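# Swap pink and yellow flowers between drying rack pegs

## Task

Exchange the pink and yellow flowers so each ends up hanging on the peg the other one started on. No stem may be bent out of shape. At the end the dryer must still hang on its rail, and every flower must hang upside down, held by a clip on its stem.

## Robot and tools

Robot: two arms, left_arm and right_arm, each with a parallel two-finger gripper. The fingers point along the gripper's +z axis and open and close along its y axis. end_effector_position is the point between the finger pads, about 1 cm short of the fingertips.

Frames: the scene frame has its origin at table-top height, midway between the nominal bases, with +z up, +x out over the table, and left_arm on the +y side. Image left and right do not match these names. Every hand pose, velocity, target and wrist-camera pose for an arm is given in that arm's own base frame. Calibrated bases in the scene frame: left_arm at (-0.022, +0.332, +0.008) m, quat_wxyz (+1.000, 0, 0, -0.008); right_arm at (+0.007, -0.249, +0.027) m, quat_wxyz (+1.000, 0, 0, +0.005). In both, up is base +z. Fixed cameras and the table use the scene frame. Reported poses can be a few cm off, more at long reach.

Row format (used by execute_actions and move): 16 plain numbers, always for both arms. First left_arm: x, y, z (m, absolute position target in left_arm's base frame), qw, qx, qy, qz (absolute orientation, w first), opening. Then the same 8 for right_arm in its own base frame. Opening runs from -1 (closed) to +1 (fully open, 0.094 m). It is an absolute command, and 0 means half-open, not 'no change'. To leave a gripper alone, resend its present command (see 'Tool commands'). To keep an arm still, resend the exact pose from the last result taken before it stopped, plus the opening it should keep. To hold orientation steady, repeat one fixed quaternion in every row rather than copying the drifting reported one.

execute_actions(actions, cameras): actions is a list of actions; each action is a list of up to 15 rows, one per 1/30 s control step, and a short list repeats its last row until 15 steps pass. Each target must be within 0.6 m of that gripper's current position along each of the gripper's own axes, or the action is refused for both arms. The first action is checked against the last reported state, and a malformed action rejects the whole call. An empty list just returns state and images. cameras picks which images come back: omitted, null or ["all"] gives all; [] gives none; an unknown name invalidates the call.

move(target, speed, blend, opening_speed, blocking, cameras): drives each gripper in a straight line from its 'Hand target' to the given row, or through a list of up to 15 rows, all within a 10 s cap. No distance limit applies. speed is in m/s, 0.002 to 4.3, default 0.25; rotation is capped at twice that in rad/s. Give one value, or one per target. blend (m, default 0) rounds the corners at intermediate targets. opening_speed (per second on the -1..+1 scale, at least 0.2) ramps the fingers; use something near 0.2 when closing on a stem so it is not crushed. Later targets in a list change openings only after everything comes to rest. blocking=false returns after about 0.5 s while the move runs on, and a new move replaces it. Paths ignore obstacles and the other arm. Faster moves lag, stray and hit harder. Keep paths away from an arm's own base, since passing near it can flip the shoulder posture. The result adds a 'move:' line with the ending (done, off_target, moving, held, fault) and limits (paced = pose clipped, held = steps withheld). 'done' means at rest within 10 mm and 2 degrees; neither done nor off_target says anything about contact.

wait(seconds 0 to 10, cameras): lets time pass with the last commands held; it returns early if a running move ends. stop(cameras): brakes the running move and needs room to do so. zoom_image(camera, region [x0, y0, x1, y1] in pixels, at most 504x504, origin top-left): magnifies part of that camera's latest image. Cameras: cam_head_left, cam_head_right, cam_high, cam_low, cam_left_wrist, cam_right_wrist, each 672x504. read_manual(section "licences") only returns licence text. finished_scene(scene = current scene number) ends the scene for good, so call it only once the flowers are swapped and everything hangs stable.

Control behaviour: each step clips the commanded orientation to within 40 degrees of the measured one. One action may fall short, and the arm then heads for its 'Hand target', so send the remainder next. Friction can leave an arm about 1 cm off target in free air.

Gripping: grip_measured uses the opening scale and reads up to about 2.7 mm wide when empty. Once the command drops about 0.05 below the first-contact reading (0.11 or more for small or round items), the gripper presses at full force, roughly 50 to 64 N per pad. Because thin stems bend, close gently. To release, command well above grip_measured. grip_effort_nm is motor effort (negative = closing) and not pad force.

Results also report joint positions, velocities ('within noise' = still) and torques. Torque numbers 3 and 4 wrap at ±28 N m.

Avoid: dropping anything or knocking it off the table, releasing a flower while it still moves, slams, hard pushes, arms pressing or clipping each other (a gripper closing on the other arm's fingers counts), and pushing the dryer off its rail. Loose objects may get nudged occasionally. Motors heat up when holding loads, when stretched out, or when straining toward unreachable poses. At 85 °C a MOTOR HOT line appears, and at 100 °C the arm goes limp for 30 to 60 s or more. Fault stops of any kind are costly.

Each tool is called after "Request:" as name(argument=value, ...), one argument or row to a line, values as JSON.

## Session

Request:
execute_actions(
  actions=[],
)

Scene clock: 0.00 s.
left_arm: end_effector_position=(+0.2569, -0.0827, +0.2388) grip_measured=+1.000 grip_effort_nm=n/a end_effector_quat_wxyz=(+0.234, -0.475, +0.849, -0.012) | right_arm: end_effector_position=(+0.4016, -0.0080, +0.3089) grip_measured=+1.000 grip_effort_nm=n/a end_effector_quat_wxyz=(+0.174, -0.236, +0.924, +0.245)
Joint positions: left_arm=[-0.559 0.839 0.854 -1.323 -0.397 -1.526 0.094] | right_arm=[-0.266 1.317 1.342 -1.525 -0.607 -0.743 0.094]
Joint velocities: within noise
Joint torques (N m): no reading
Heat: left arm: hottest elbow 32 °C; right arm: hottest waist 31 °C.
Hand target: left_arm +0.2625, -0.0863, +0.2520; +0.241, -0.476, +0.845, -0.026 | right_arm +0.4067, -0.0095, +0.3157; +0.181, -0.238, +0.923, +0.241
Tool commands: left_gripper/opening=+1.0 right_gripper/opening=+1.0

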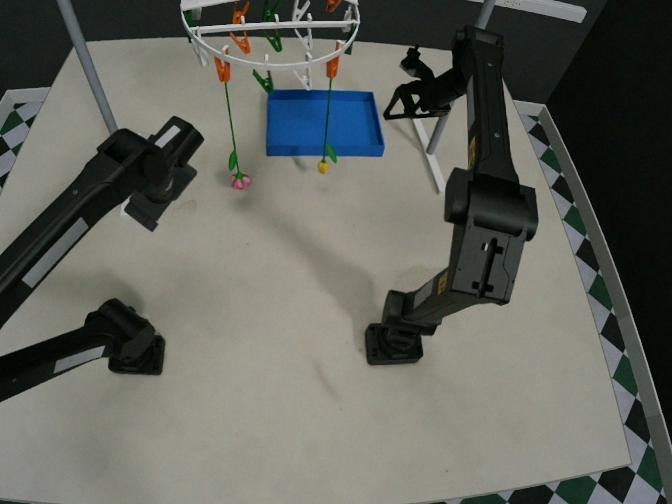

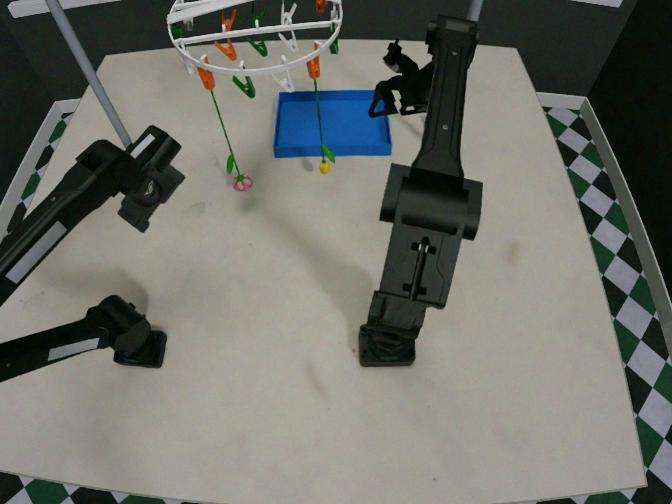

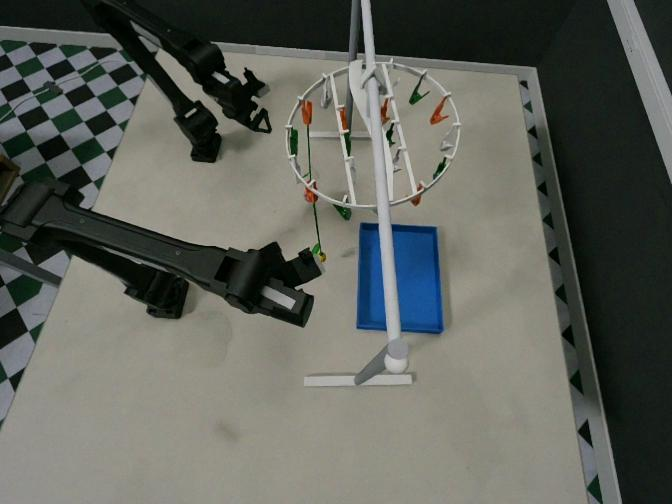

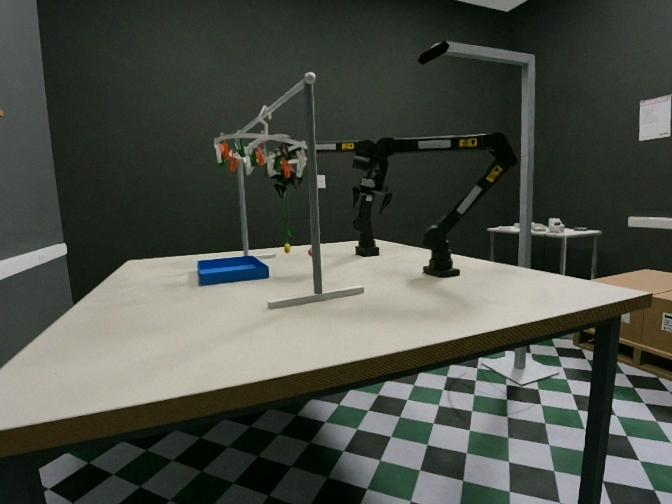

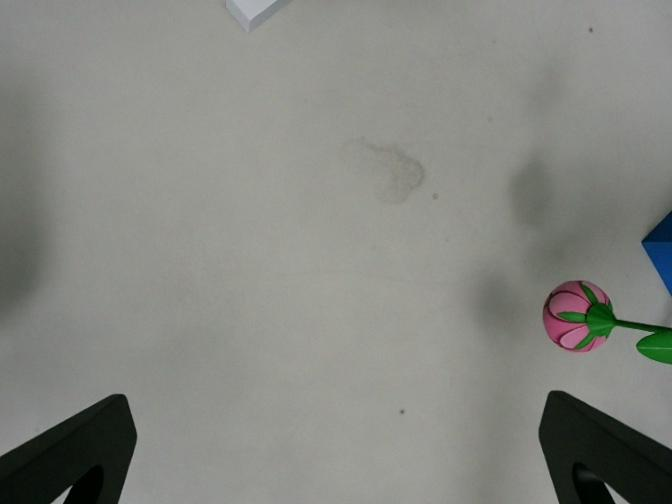

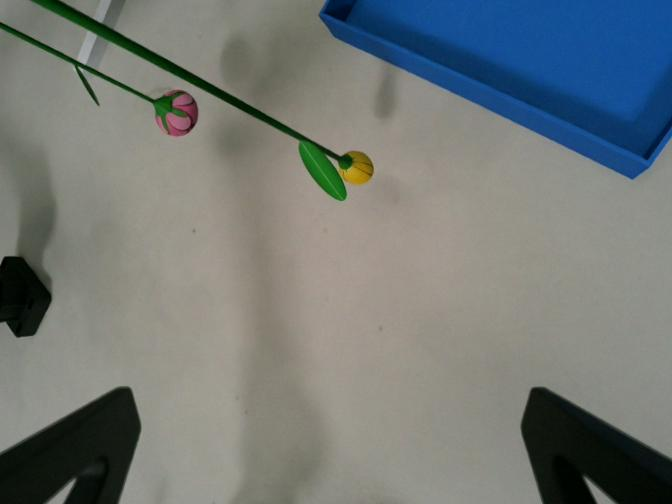

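Request:
zoom_image(
  camera="cam_high",
  region=[270, 40, 480, 270],
)

Request:
zoom_image(
  camera="cam_head_left",
  region=[160, 0, 400, 200],
)

Request:
zoom_image(
  camera="cam_head_right",
  region=[150, 0, 390, 200],
)

Request:
zoom_image(
  camera="cam_low",
  region=[190, 60, 400, 290],
)

Scaled by 2.191 from the camera's 672x504 image, which has a finer 960x720 frame.

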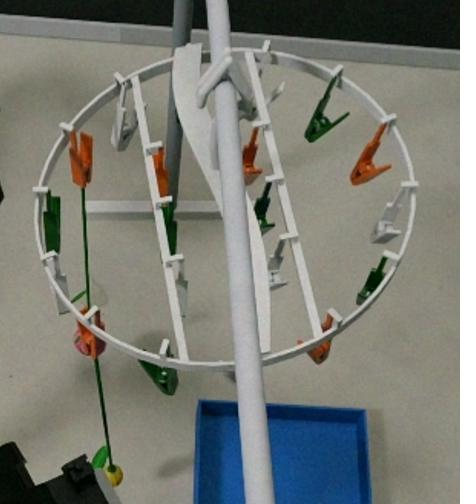

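Scaled by 2.100 from the camera's 672x504 image, which has a finer 960x720 frame.

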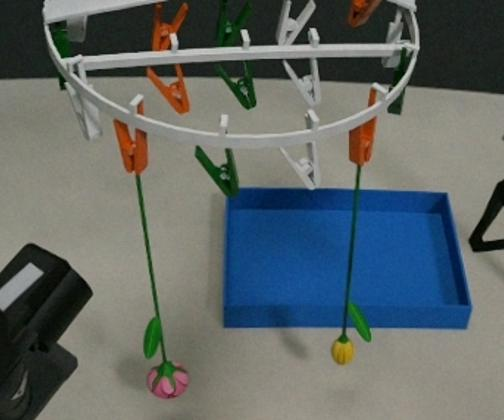

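Scaled by 2.100 from the camera's 672x504 image, which has a finer 960x720 frame.

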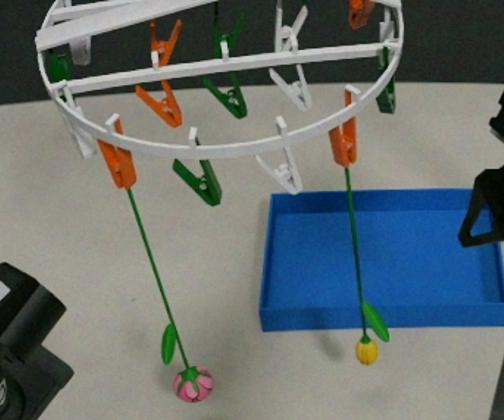

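Scaled by 2.191 from the camera's 672x504 image, which has a finer 960x720 frame.

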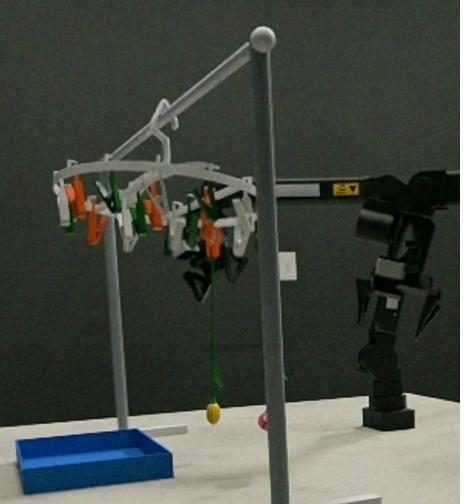

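Request:
move(
  target=[0.2569,-0.0827,0.2388,0.234,-0.475,0.849,-0.012,1,0.24,0.12,0.38,0.7071,0,0.7071,0,1],
)

Scene clock: 37.10 s.
left_arm: end_effector_position=(+0.2569, -0.0827, +0.2388) grip_measured=+1.000 grip_effort_nm=-0.032 end_effector_quat_wxyz=(+0.234, -0.475, +0.849, -0.012) | right_arm: end_effector_position=(+0.2400, +0.1159, +0.3864) grip_measured=+1.000 grip_effort_nm=0.002 end_effector_quat_wxyz=(+0.708, +0.011, +0.706, +0.005)
Joint positions: left_arm=[-0.559 0.839 0.854 -1.323 -0.397 -1.526 0.094] | right_arm=[1.048 0.33 0.51 -0.176 1.055 0.019 0.094]
Joint velocities: within noise
Joint torques (N m): left_arm=[2.55 -2.26 8.24 0.88 -0.26 0.08] | right_arm=[1.44 5.25 8.23 2.33 0.1 -0.14]
Heat: left arm: hottest elbow 44 °C; right arm: hottest waist 31 °C.
Hand target: left_arm +0.2569, -0.0827, +0.2389; +0.234, -0.475, +0.848, -0.012 | right_arm +0.2400, +0.1199, +0.3800; +0.707, +0.000, +0.707, +0.000
Off the commanded pose: left_arm 0.000 m, 0 deg | right_arm 0.008 m, 1 deg.
move: done
camera_calibration:
cam_right_wrist: T_world_to_cam=[[-0.00190525, -0.999908, -0.0134108, 0.120414], [-0.413571, 0.0129981, -0.910379, 0.490705], [0.91047, 0.00381182, -0.413558, 0.0277541], [0, 0, 0, 1]] pos_world=[0.177902, 0.113919, 0.459821]

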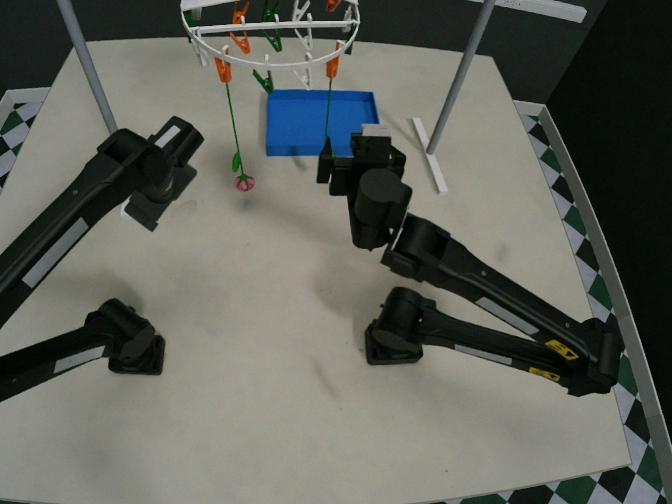

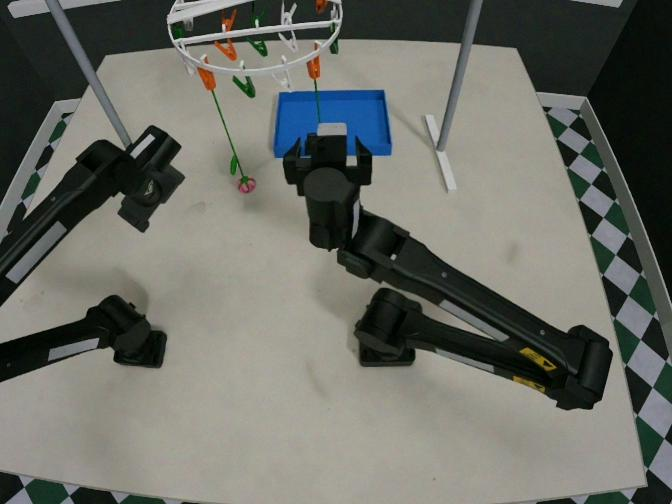

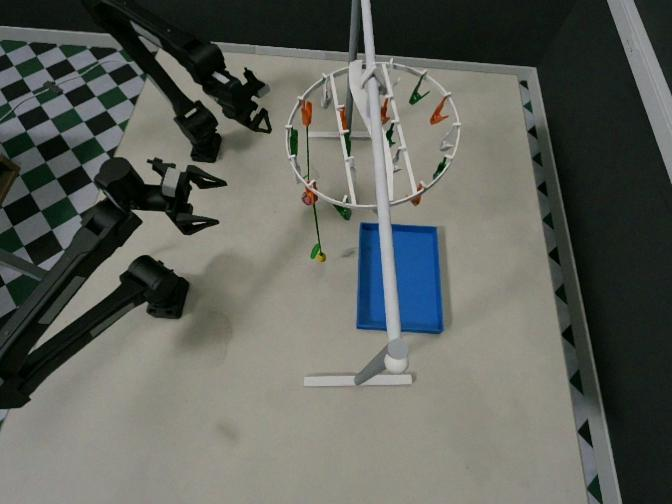

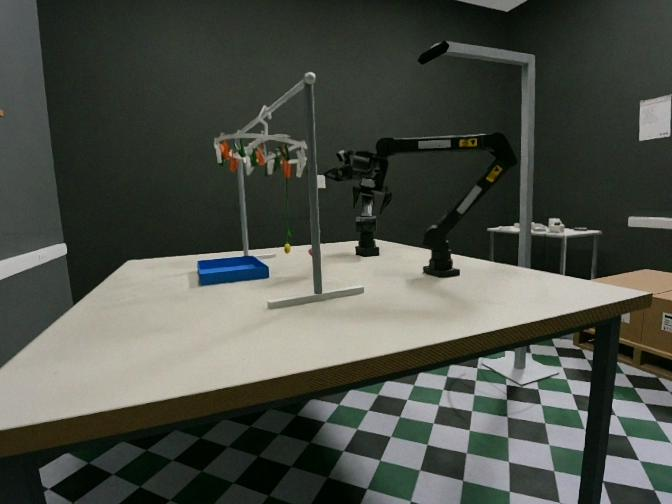

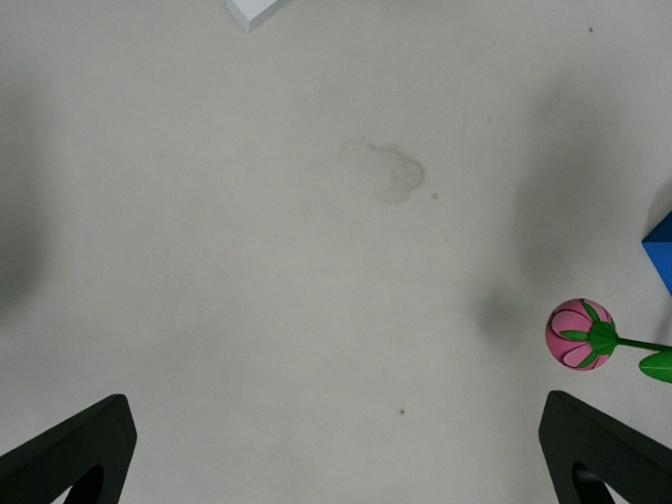

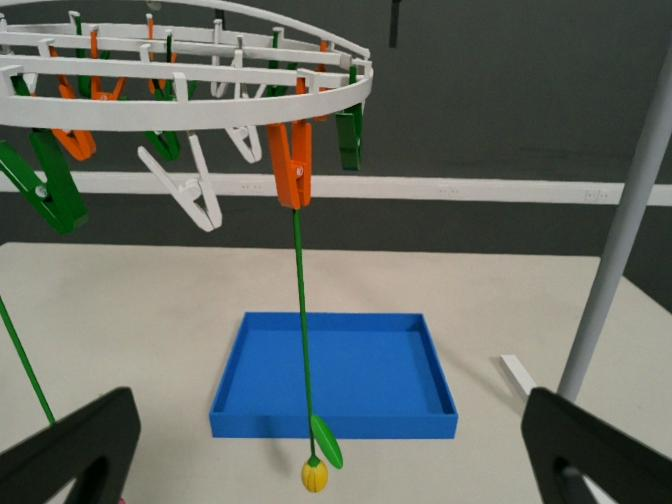

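Request:
zoom_image(
  camera="cam_right_wrist",
  region=[220, 50, 400, 230],
)

Request:
zoom_image(
  camera="cam_right_wrist",
  region=[0, 60, 250, 250],
)

Scaled by 2.800 from the camera's 672x504 image, which has a finer 960x720 frame.

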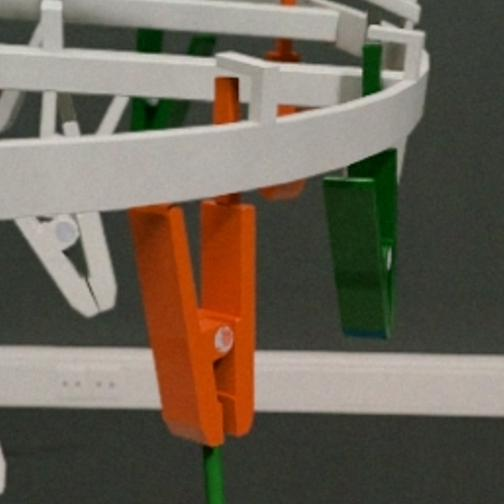

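Scaled by 2.016 from the camera's 672x504 image, which has a finer 960x720 frame.

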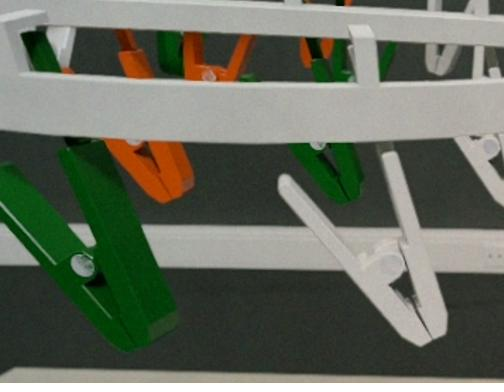

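Request:
move(
  target=[0.2569,-0.0827,0.2388,0.234,-0.475,0.849,-0.012,1,0.377,0.062,0.384,0.747,-0.235,0.523,0.336,1],
  cameras=["cam_right_wrist","cam_high","cam_low"],
)

Request:
zoom_image(
  camera="cam_right_wrist",
  region=[150, 0, 500, 260],
)

Scene clock: 98.47 s.
left_arm: end_effector_position=(+0.2569, -0.0827, +0.2388) grip_measured=+1.000 grip_effort_nm=-0.037 end_effector_quat_wxyz=(+0.234, -0.475, +0.849, -0.012) | right_arm: end_effector_position=(+0.3678, +0.0666, +0.3624) grip_measured=+1.000 grip_effort_nm=0.002 end_effector_quat_wxyz=(+0.736, -0.230, +0.538, +0.341)
Joint positions: left_arm=[-0.559 0.839 0.854 -1.323 -0.397 -1.526 0.094] | right_arm=[-0.206 1.057 0.422 1.221 -0.961 0.529 0.094]
Joint velocities: within noise
Joint torques (N m): left_arm=[2.49 -2.26 8.28 0.87 -0.26 0.08] | right_arm=[-0.03 -2.67 11.06 1.85 0.35 0.19]
Heat: left arm: hottest elbow 45 °C; right arm: hottest elbow 35 °C.
Hand target: left_arm +0.2569, -0.0827, +0.2389; +0.234, -0.475, +0.848, -0.012 | right_arm +0.3758, +0.0620, +0.3836; +0.747, -0.235, +0.523, +0.336
Off the commanded pose: left_arm 0.000 m, 0 deg | right_arm 0.024 m, 2 deg.
move: off_target (right_arm)
camera_calibration:
cam_right_wrist: T_world_to_cam=[[0.751035, -0.659995, -0.0187872, -0.226609], [-0.0839967, -0.067283, -0.994192, 0.436859], [0.654898, 0.748251, -0.105969, -0.165425], [0, 0, 0, 1]] pos_world=[0.315223, 0.00361188, 0.412534]
Images, in order (width x height): cam_high 672x504, cam_low 672x504, cam_right_wrist 672x504.

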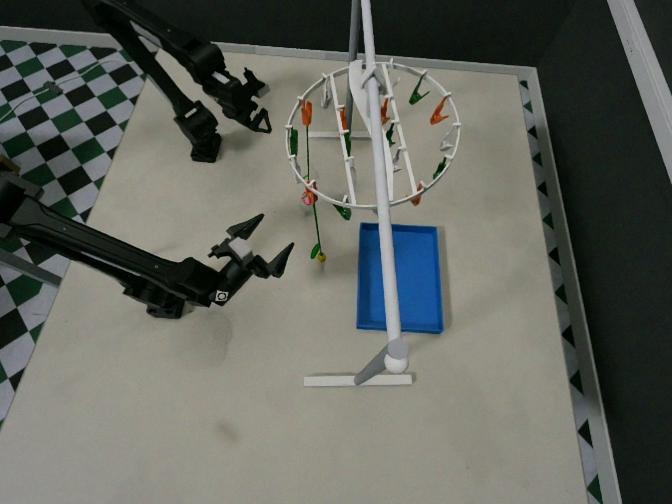

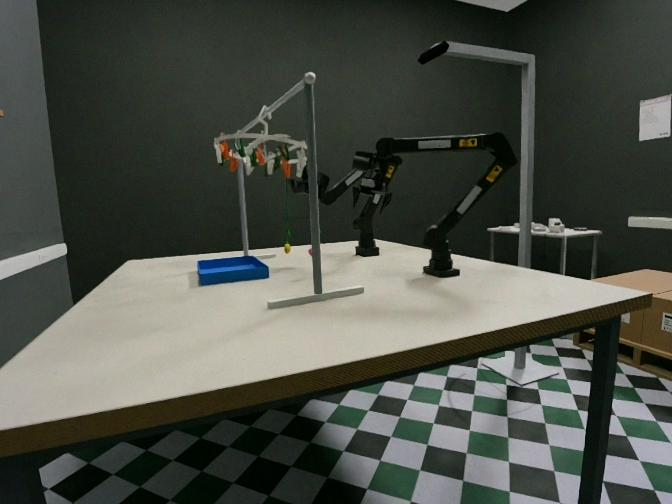

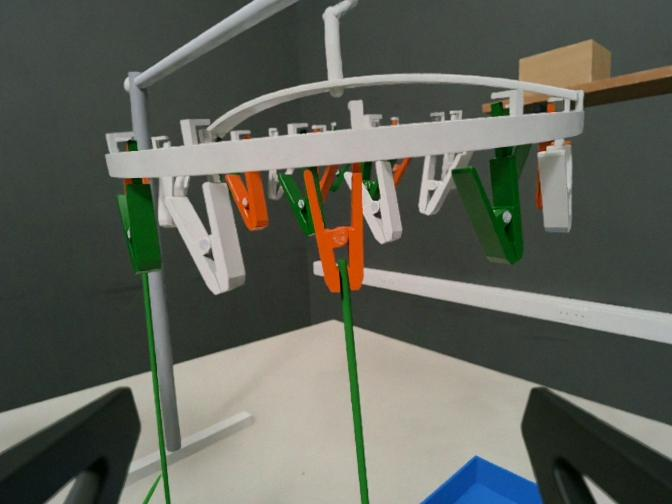

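Scaled by 1.440 from the camera's 672x504 image, which has a finer 960x720 frame.

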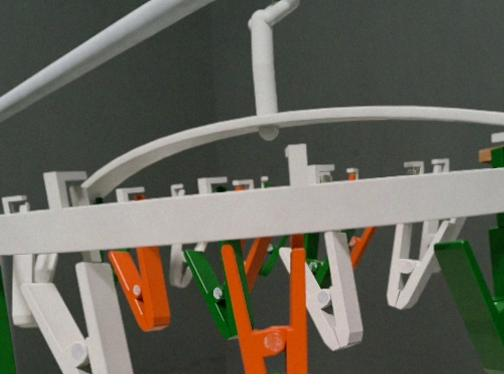

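Request:
move(
  target=[0.385,-0.355,0.325,0.805,0.184,0.465,-0.318,1,0.377,0.062,0.384,0.747,-0.235,0.523,0.336,1],
  cameras=["cam_left_wrist","cam_high","cam_right_wrist","cam_head_left"],
)

Scene clock: 116.53 s.
left_arm: end_effector_position=(+0.3749, -0.3520, +0.3105) grip_measured=+1.000 grip_effort_nm=-0.037 end_effector_quat_wxyz=(+0.792, +0.190, +0.484, -0.322) | right_arm: end_effector_position=(+0.3678, +0.0666, +0.3624) grip_measured=+1.000 grip_effort_nm=-0.002 end_effector_quat_wxyz=(+0.736, -0.229, +0.538, +0.342)
Joint positions: left_arm=[-0.75 1.539 0.576 1.442 0.008 -0.016 0.094] | right_arm=[-0.206 1.058 0.422 1.222 -0.961 0.53 0.094]
Joint velocities: within noise
Joint torques (N m): left_arm=[3.25 -7.36 8.34 2.44 0.12 0.19] | right_arm=[-0.03 -2.61 11.07 1.92 0.35 0.18]
Heat: left arm: hottest elbow 45 °C; right arm: hottest elbow 35 °C.
Hand target: left_arm +0.3843, -0.3544, +0.3247; +0.805, +0.184, +0.465, -0.318 | right_arm +0.3758, +0.0620, +0.3836; +0.747, -0.235, +0.523, +0.336
Off the commanded pose: left_arm 0.018 m, 3 deg | right_arm 0.024 m, 2 deg.
move: off_target (left_arm, right_arm)
camera_calibration:
cam_left_wrist: T_world_to_cam=[[-0.684475, -0.729035, 0.00137822, -0.000556076], [0.0308243, -0.030829, -0.999049, 0.326485], [0.728384, -0.683782, 0.0435736, -0.43693], [0, 0, 0, 1]] pos_world=[0.307808, -0.289105, 0.345214]
cam_right_wrist: T_world_to_cam=[[0.751357, -0.659609, -0.0194553, -0.226436], [-0.0841948, -0.066581, -0.994222, 0.436931], [0.654503, 0.748654, -0.105562, -0.165471], [0, 0, 0, 1]] pos_world=[0.315223, 0.00361236, 0.412533]
Images, in order (width x height): cam_head_left 672x504, cam_high 672x504, cam_left_wrist 672x504, cam_right_wrist 672x504.

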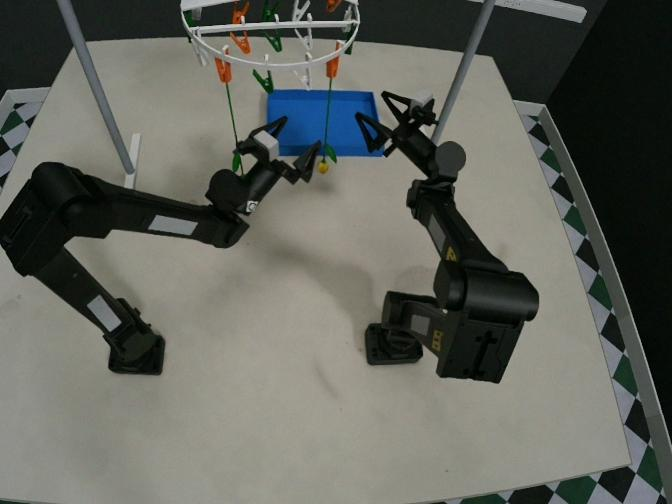

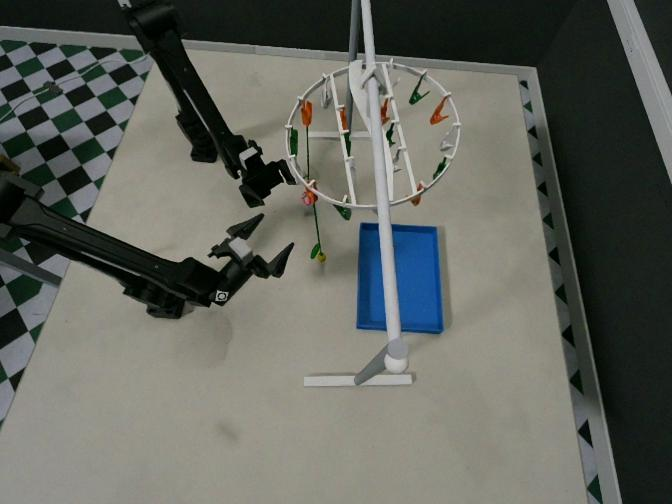

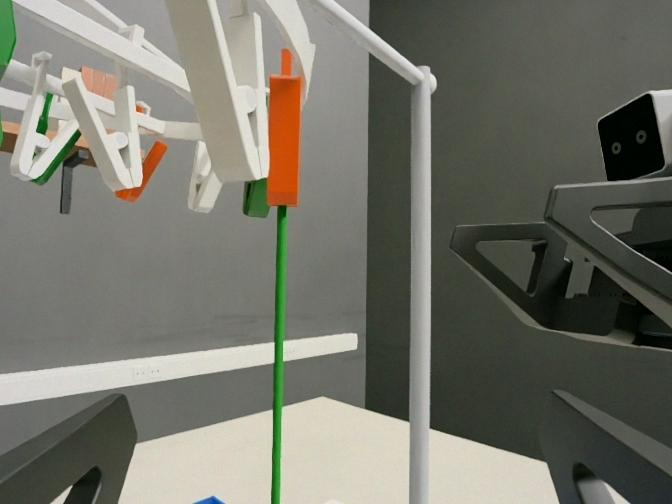

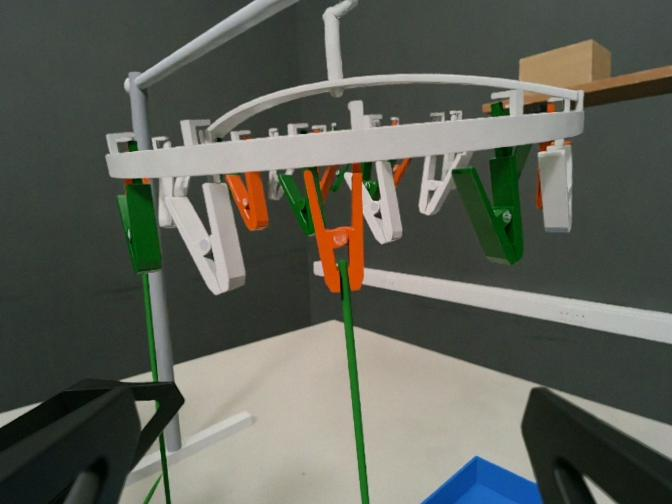

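Request:
move(
  target=[0.440,-0.370,0.315,0.805,0.184,0.465,-0.318,1,0.377,0.062,0.384,0.747,-0.235,0.523,0.336,1],
  cameras=["cam_left_wrist","cam_high","cam_right_wrist","cam_low"],
  speed=0.12,
)

Scene clock: 124.33 s.
left_arm: end_effector_position=(+0.4298, -0.3664, +0.3033) grip_measured=+1.000 grip_effort_nm=-0.037 end_effector_quat_wxyz=(+0.798, +0.192, +0.478, -0.313) | right_arm: end_effector_position=(+0.3678, +0.0666, +0.3625) grip_measured=+1.000 grip_effort_nm=-0.007 end_effector_quat_wxyz=(+0.736, -0.229, +0.537, +0.342)
Joint positions: left_arm=[-0.686 1.672 0.715 1.445 0.061 -0.025 0.094] | right_arm=[-0.206 1.058 0.422 1.222 -0.961 0.53 0.094]
Joint velocities: within noise
Joint torques (N m): left_arm=[3.14 -9.29 8.38 2.14 0.12 -0.07] | right_arm=[-0.03 -2.49 11.07 1.83 0.36 0.19]
Heat: left arm: hottest elbow 44 °C; right arm: hottest elbow 35 °C.
Hand target: left_arm +0.4395, -0.3694, +0.3148; +0.805, +0.184, +0.465, -0.318 | right_arm +0.3758, +0.0620, +0.3837; +0.747, -0.235, +0.523, +0.336
Off the commanded pose: left_arm 0.016 m, 2 deg | right_arm 0.024 m, 2 deg.
move: off_target (left_arm, right_arm)
camera_calibration:
cam_left_wrist: T_world_to_cam=[[-0.675258, -0.737404, -0.0161879, 0.0248905], [0.0500687, -0.0239303, -0.998459, 0.311191], [0.73588, -0.675028, 0.05308, -0.4892], [0, 0, 0, 1]] pos_world=[0.36122, -0.304423, 0.337082]
cam_right_wrist: T_world_to_cam=[[0.75133, -0.659646, -0.0192237, -0.226521], [-0.0838915, -0.0665768, -0.994248, 0.436946], [0.654572, 0.748621, -0.10536, -0.165565], [0, 0, 0, 1]] pos_world=[0.315223, 0.00361229, 0.412634]
Images, in order (width x height): cam_high 672x504, cam_low 672x504, cam_left_wrist 672x504, cam_right_wrist 672x504.

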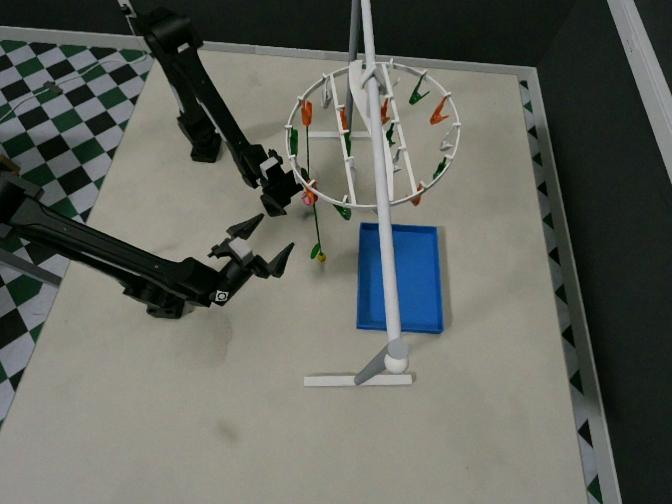

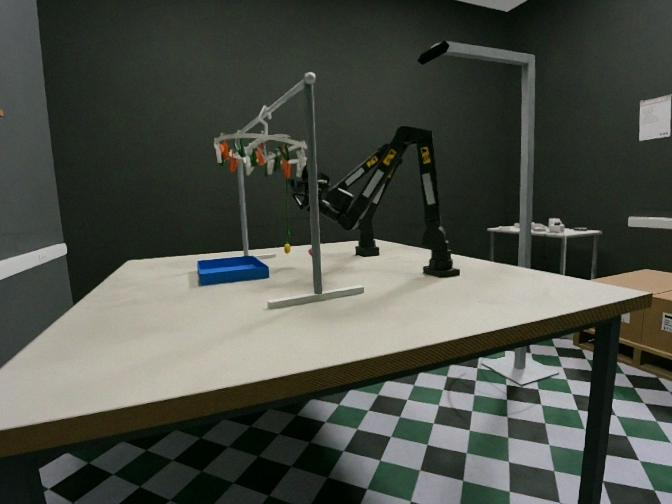

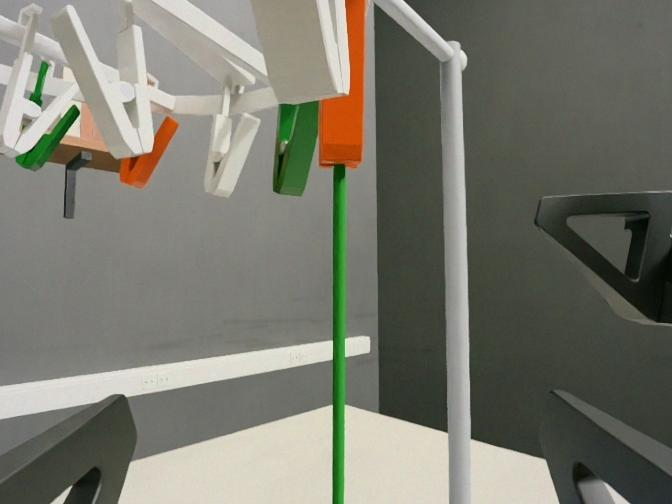

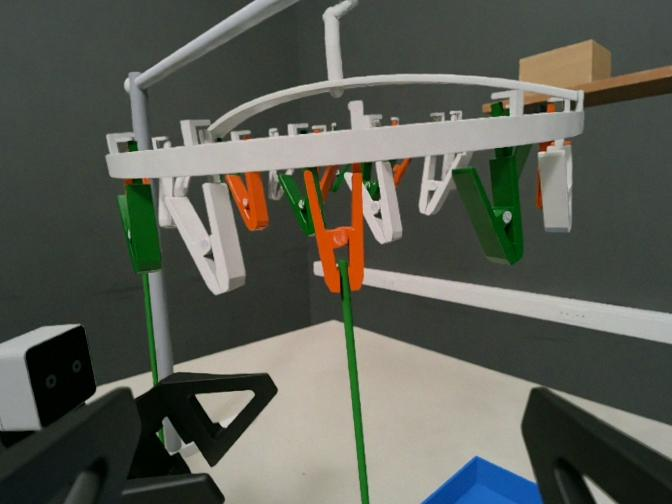

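Request:
move(
  target=[0.4783,-0.405,0.317,0.805,0.184,0.465,-0.318,1,0.377,0.062,0.384,0.747,-0.235,0.523,0.336,1],
  cameras=["cam_left_wrist","cam_right_wrist","cam_high"],
  speed=0.12,
)

Request:
zoom_image(
  camera="cam_right_wrist",
  region=[150, 240, 450, 504],
)

Request:
zoom_image(
  camera="cam_high",
  region=[230, 120, 370, 280],
)

Scene clock: 131.10 s.
left_arm: end_effector_position=(+0.4680, -0.3975, +0.3099) grip_measured=+1.000 grip_effort_nm=-0.037 end_effector_quat_wxyz=(+0.802, +0.189, +0.471, -0.315) | right_arm: end_effector_position=(+0.3678, +0.0666, +0.3625) grip_measured=+1.000 grip_effort_nm=-0.007 end_effector_quat_wxyz=(+0.736, -0.229, +0.537, +0.342)
Joint positions: left_arm=[-0.686 1.763 0.866 1.406 0.061 -0.026 0.094] | right_arm=[-0.206 1.058 0.422 1.222 -0.961 0.53 0.094]
Joint velocities: within noise
Joint torques (N m): left_arm=[2.61 -10.81 8.94 1.39 -0.08 -0.03] | right_arm=[-0.09 -2.61 11.06 1.8 0.36 0.17]
Heat: left arm: hottest elbow 44 °C; right arm: hottest elbow 36 °C.
Hand target: left_arm +0.4777, -0.4043, +0.3169; +0.805, +0.184, +0.465, -0.318 | right_arm +0.3758, +0.0620, +0.3837; +0.747, -0.235, +0.523, +0.336
Off the commanded pose: left_arm 0.015 m, 1 deg | right_arm 0.024 m, 2 deg.
move: off_target (left_arm, right_arm)
camera_calibration:
cam_left_wrist: T_world_to_cam=[[-0.674944, -0.737698, -0.0158698, 0.0274537], [0.0643982, -0.0374673, -0.997221, 0.302651], [0.735053, -0.67409, 0.0727947, -0.544033], [0, 0, 0, 1]] pos_world=[0.398933, -0.335135, 0.341848]
cam_right_wrist: T_world_to_cam=[[0.751447, -0.659504, -0.0195277, -0.226499], [-0.0841085, -0.066395, -0.994242, 0.437004], [0.654411, 0.748763, -0.105362, -0.165439], [0, 0, 0, 1]] pos_world=[0.315223, 0.00351249, 0.412634]
Images, in order (width x height): cam_high 672x504, cam_left_wrist 672x504, cam_right_wrist 672x504.

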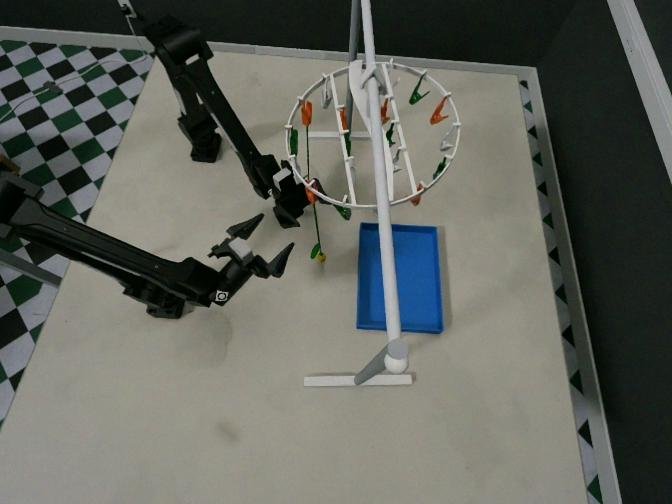

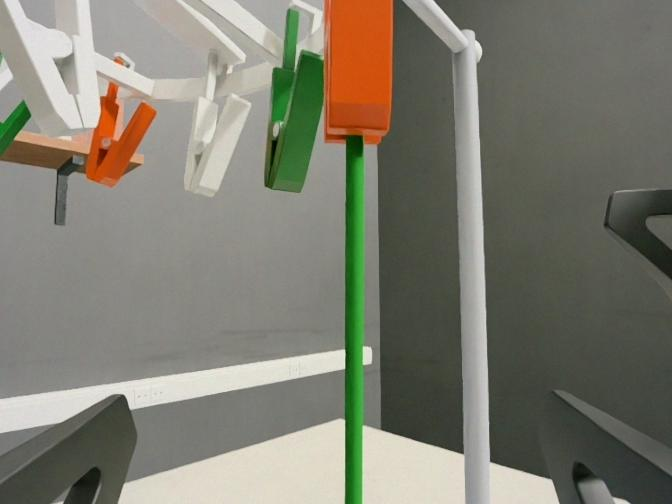

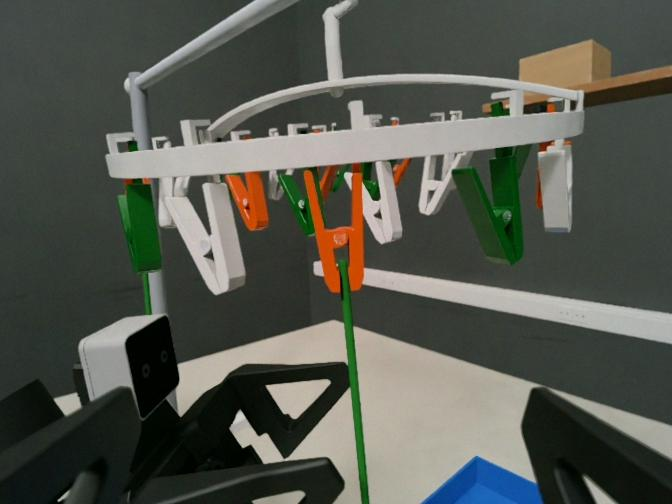

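Scaled by 1.680 from the camera's 672x504 image, which has a finer 960x720 frame.

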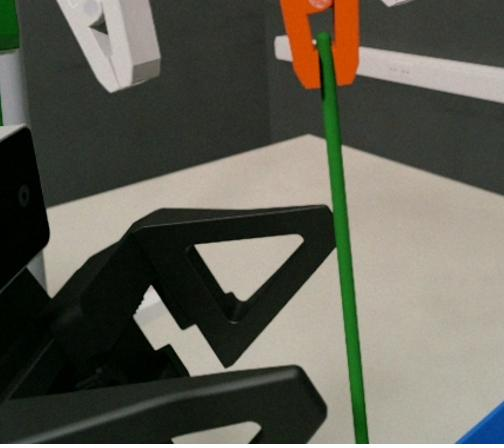

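Scaled by 3.150 from the camera's 672x504 image, which has a finer 960x720 frame.

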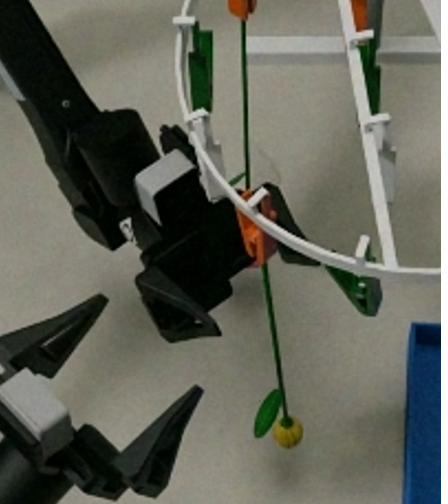

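Request:
move(
  target=[0.4875,-0.419,0.317,0.805,0.184,0.465,-0.318,1,0.377,0.062,0.384,0.747,-0.235,0.523,0.336,1],
  cameras=["cam_left_wrist","cam_right_wrist"],
  speed=0.1,
)

Request:
zoom_image(
  camera="cam_right_wrist",
  region=[150, 240, 450, 504],
)

Scene clock: 135.37 s.
left_arm: end_effector_position=(+0.4813, -0.4064, +0.3098) grip_measured=+1.000 grip_effort_nm=-0.032 end_effector_quat_wxyz=(+0.803, +0.185, +0.472, -0.313) | right_arm: end_effector_position=(+0.3678, +0.0666, +0.3625) grip_measured=+1.000 grip_effort_nm=-0.007 end_effector_quat_wxyz=(+0.736, -0.229, +0.537, +0.342)
Joint positions: left_arm=[-0.686 1.793 0.913 1.387 0.052 -0.026 0.094] | right_arm=[-0.206 1.058 0.422 1.222 -0.961 0.53 0.094]
Joint velocities: within noise
Joint torques (N m): left_arm=[1.85 -11.28 9.18 1.33 -0.08 0.03] | right_arm=[0.21 -2.55 11.06 1.83 0.37 0.18]
Heat: left arm: hottest elbow 44 °C; right arm: hottest elbow 36 °C.
Hand target: left_arm +0.4868, -0.4184, +0.3170; +0.805, +0.184, +0.465, -0.318 | right_arm +0.3758, +0.0620, +0.3837; +0.747, -0.235, +0.523, +0.336
Off the commanded pose: left_arm 0.016 m, 1 deg | right_arm 0.024 m, 2 deg.
move: off_target (left_arm, right_arm)
camera_calibration:
cam_left_wrist: T_world_to_cam=[[-0.669365, -0.742843, -0.0115772, 0.0236717], [0.0614209, -0.0398023, -0.997318, 0.301928], [0.74039, -0.668281, 0.0722684, -0.559875], [0, 0, 0, 1]] pos_world=[0.411826, -0.344552, 0.341853]
cam_right_wrist: T_world_to_cam=[[0.751447, -0.659504, -0.0195277, -0.226499], [-0.0841085, -0.066395, -0.994242, 0.437004], [0.654411, 0.748763, -0.105362, -0.165439], [0, 0, 0, 1]] pos_world=[0.315223, 0.00351249, 0.412634]
Images, in order (width x height): cam_left_wrist 672x504, cam_right_wrist 672x504.

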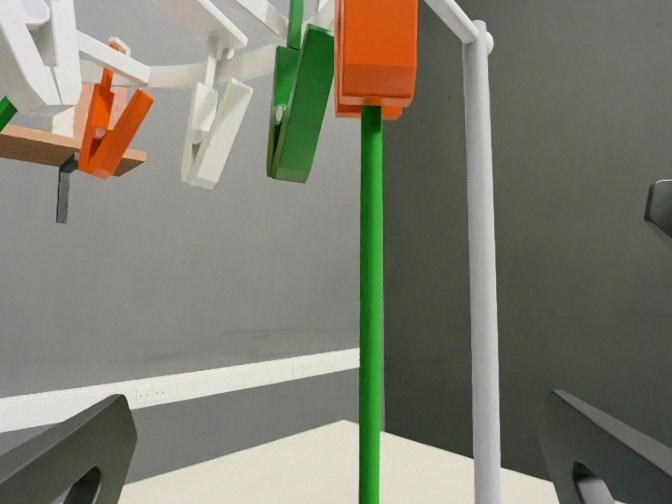

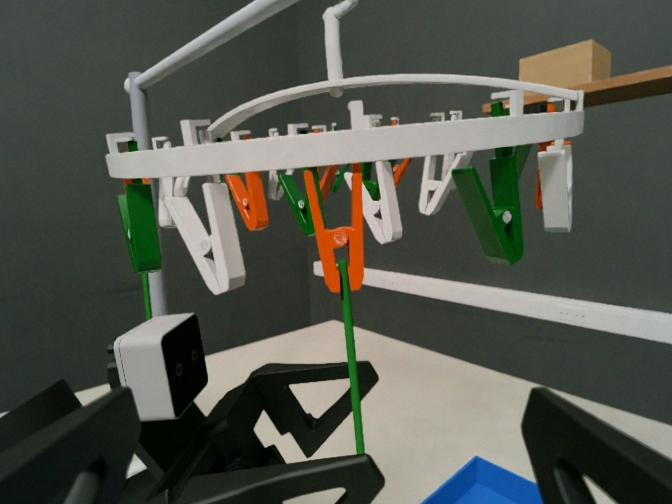

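Scaled by 1.680 from the camera's 672x504 image, which has a finer 960x720 frame.

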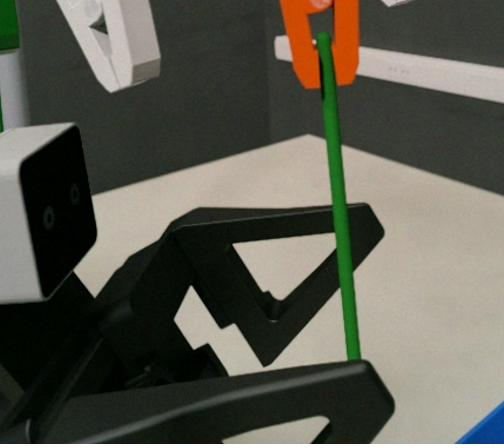

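Request:
move(
  target=[0.483,-0.427,0.317,0.805,0.184,0.465,-0.318,1,0.377,0.062,0.384,0.747,-0.235,0.523,0.336,1],
  cameras=["cam_left_wrist","cam_right_wrist"],
  speed=0.1,
)

Scene clock: 138.23 s.
left_arm: end_effector_position=(+0.4765, -0.4149, +0.3103) grip_measured=+1.000 grip_effort_nm=-0.037 end_effector_quat_wxyz=(+0.801, +0.184, +0.473, -0.317) | right_arm: end_effector_position=(+0.3678, +0.0666, +0.3625) grip_measured=+1.000 grip_effort_nm=-0.002 end_effector_quat_wxyz=(+0.736, -0.229, +0.537, +0.342)
Joint positions: left_arm=[-0.706 1.795 0.919 1.385 0.036 -0.026 0.094] | right_arm=[-0.206 1.058 0.422 1.222 -0.961 0.53 0.094]
Joint velocities: within noise
Joint torques (N m): left_arm=[1.96 -11.34 8.98 1.32 -0.08 0.14] | right_arm=[-0.21 -2.37 11.1 1.83 0.36 0.19]
Heat: left arm: hottest elbow 44 °C; right arm: hottest elbow 36 °C.
Hand target: left_arm +0.4823, -0.4264, +0.3170; +0.805, +0.184, +0.465, -0.318 | right_arm +0.3757, +0.0620, +0.3837; +0.747, -0.235, +0.523, +0.336
Off the commanded pose: left_arm 0.015 m, 1 deg | right_arm 0.024 m, 2 deg.
move: off_target (left_arm, right_arm)
camera_calibration:
cam_left_wrist: T_world_to_cam=[[-0.673652, -0.739038, -0.00399171, 0.0154977], [0.0565773, -0.0461848, -0.997329, 0.302015], [0.73688, -0.672079, 0.0729252, -0.562061], [0, 0, 0, 1]] pos_world=[0.407525, -0.352347, 0.342259]
cam_right_wrist: T_world_to_cam=[[0.751447, -0.659504, -0.0195277, -0.226499], [-0.0841085, -0.066395, -0.994242, 0.437004], [0.654411, 0.748763, -0.105362, -0.165439], [0, 0, 0, 1]] pos_world=[0.315223, 0.00351249, 0.412634]
Images, in order (width x height): cam_left_wrist 672x504, cam_right_wrist 672x504.

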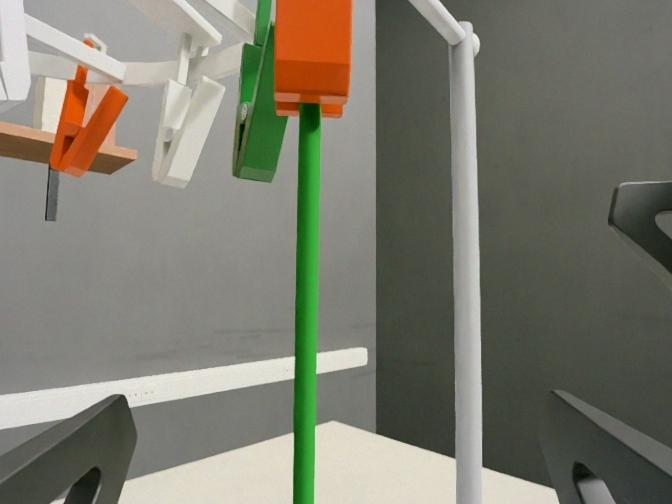

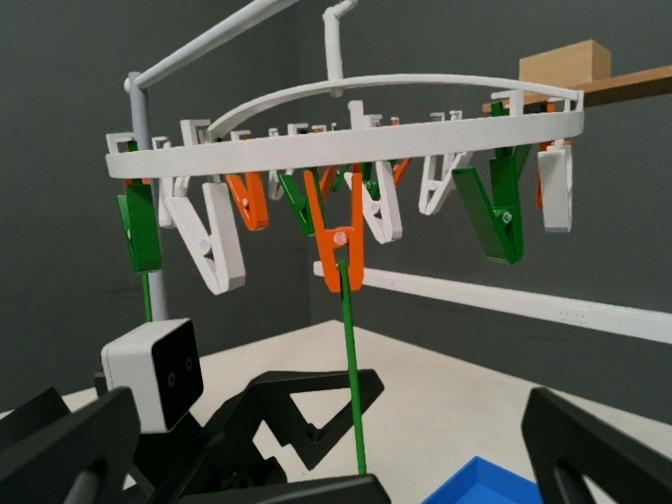

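Request:
move(
  target=[0.488,-0.421,0.317,0.805,0.184,0.465,-0.318,1,0.377,0.062,0.384,0.747,-0.235,0.523,0.336,1],
  cameras=["cam_left_wrist","cam_right_wrist"],
  speed=0.1,
)

Scene clock: 140.97 s.
left_arm: end_effector_position=(+0.4757, -0.4160, +0.3104) grip_measured=+1.000 grip_effort_nm=-0.037 end_effector_quat_wxyz=(+0.801, +0.187, +0.471, -0.319) | right_arm: end_effector_position=(+0.3679, +0.0666, +0.3624) grip_measured=+1.000 grip_effort_nm=-0.002 end_effector_quat_wxyz=(+0.736, -0.229, +0.538, +0.342)
Joint positions: left_arm=[-0.706 1.796 0.919 1.385 0.044 -0.026 0.094] | right_arm=[-0.206 1.058 0.422 1.222 -0.961 0.53 0.094]
Joint velocities: within noise
Joint torques (N m): left_arm=[3.08 -11.34 8.99 1.31 0.12 0.05] | right_arm=[-0.03 -2.67 11.08 1.84 0.38 0.18]
Heat: left arm: hottest elbow 44 °C; right arm: hottest elbow 36 °C.
Hand target: left_arm +0.4875, -0.4203, +0.3170; +0.805, +0.184, +0.465, -0.318 | right_arm +0.3757, +0.0620, +0.3837; +0.747, -0.235, +0.523, +0.336
Off the commanded pose: left_arm 0.015 m, 1 deg | right_arm 0.024 m, 2 deg.
move: off_target (left_arm, right_arm)
camera_calibration:
cam_left_wrist: T_world_to_cam=[[-0.678835, -0.734249, -0.00790684, 0.0197949], [0.0591369, -0.0439344, -0.997283, 0.301833], [0.731906, -0.677458, 0.0732454, -0.562289], [0, 0, 0, 1]] pos_world=[0.407131, -0.353132, 0.342355]
cam_right_wrist: T_world_to_cam=[[0.751413, -0.659532, -0.0198916, -0.226415], [-0.0845108, -0.0662986, -0.994214, 0.437027], [0.654398, 0.748747, -0.105555, -0.165432], [0, 0, 0, 1]] pos_world=[0.315323, 0.00351241, 0.412533]
Images, in order (width x height): cam_left_wrist 672x504, cam_right_wrist 672x504.

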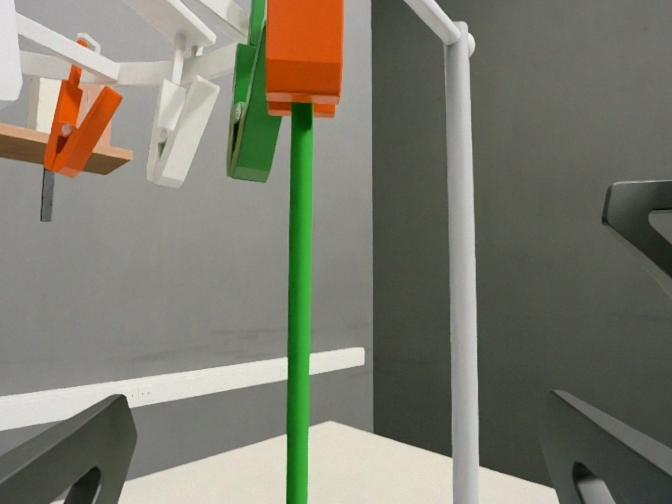

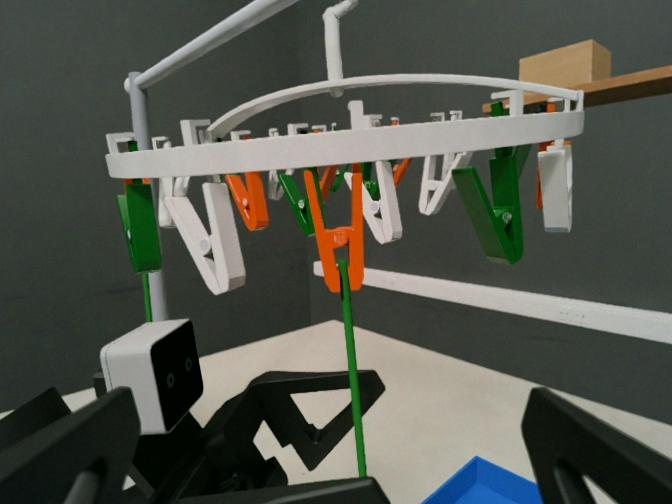

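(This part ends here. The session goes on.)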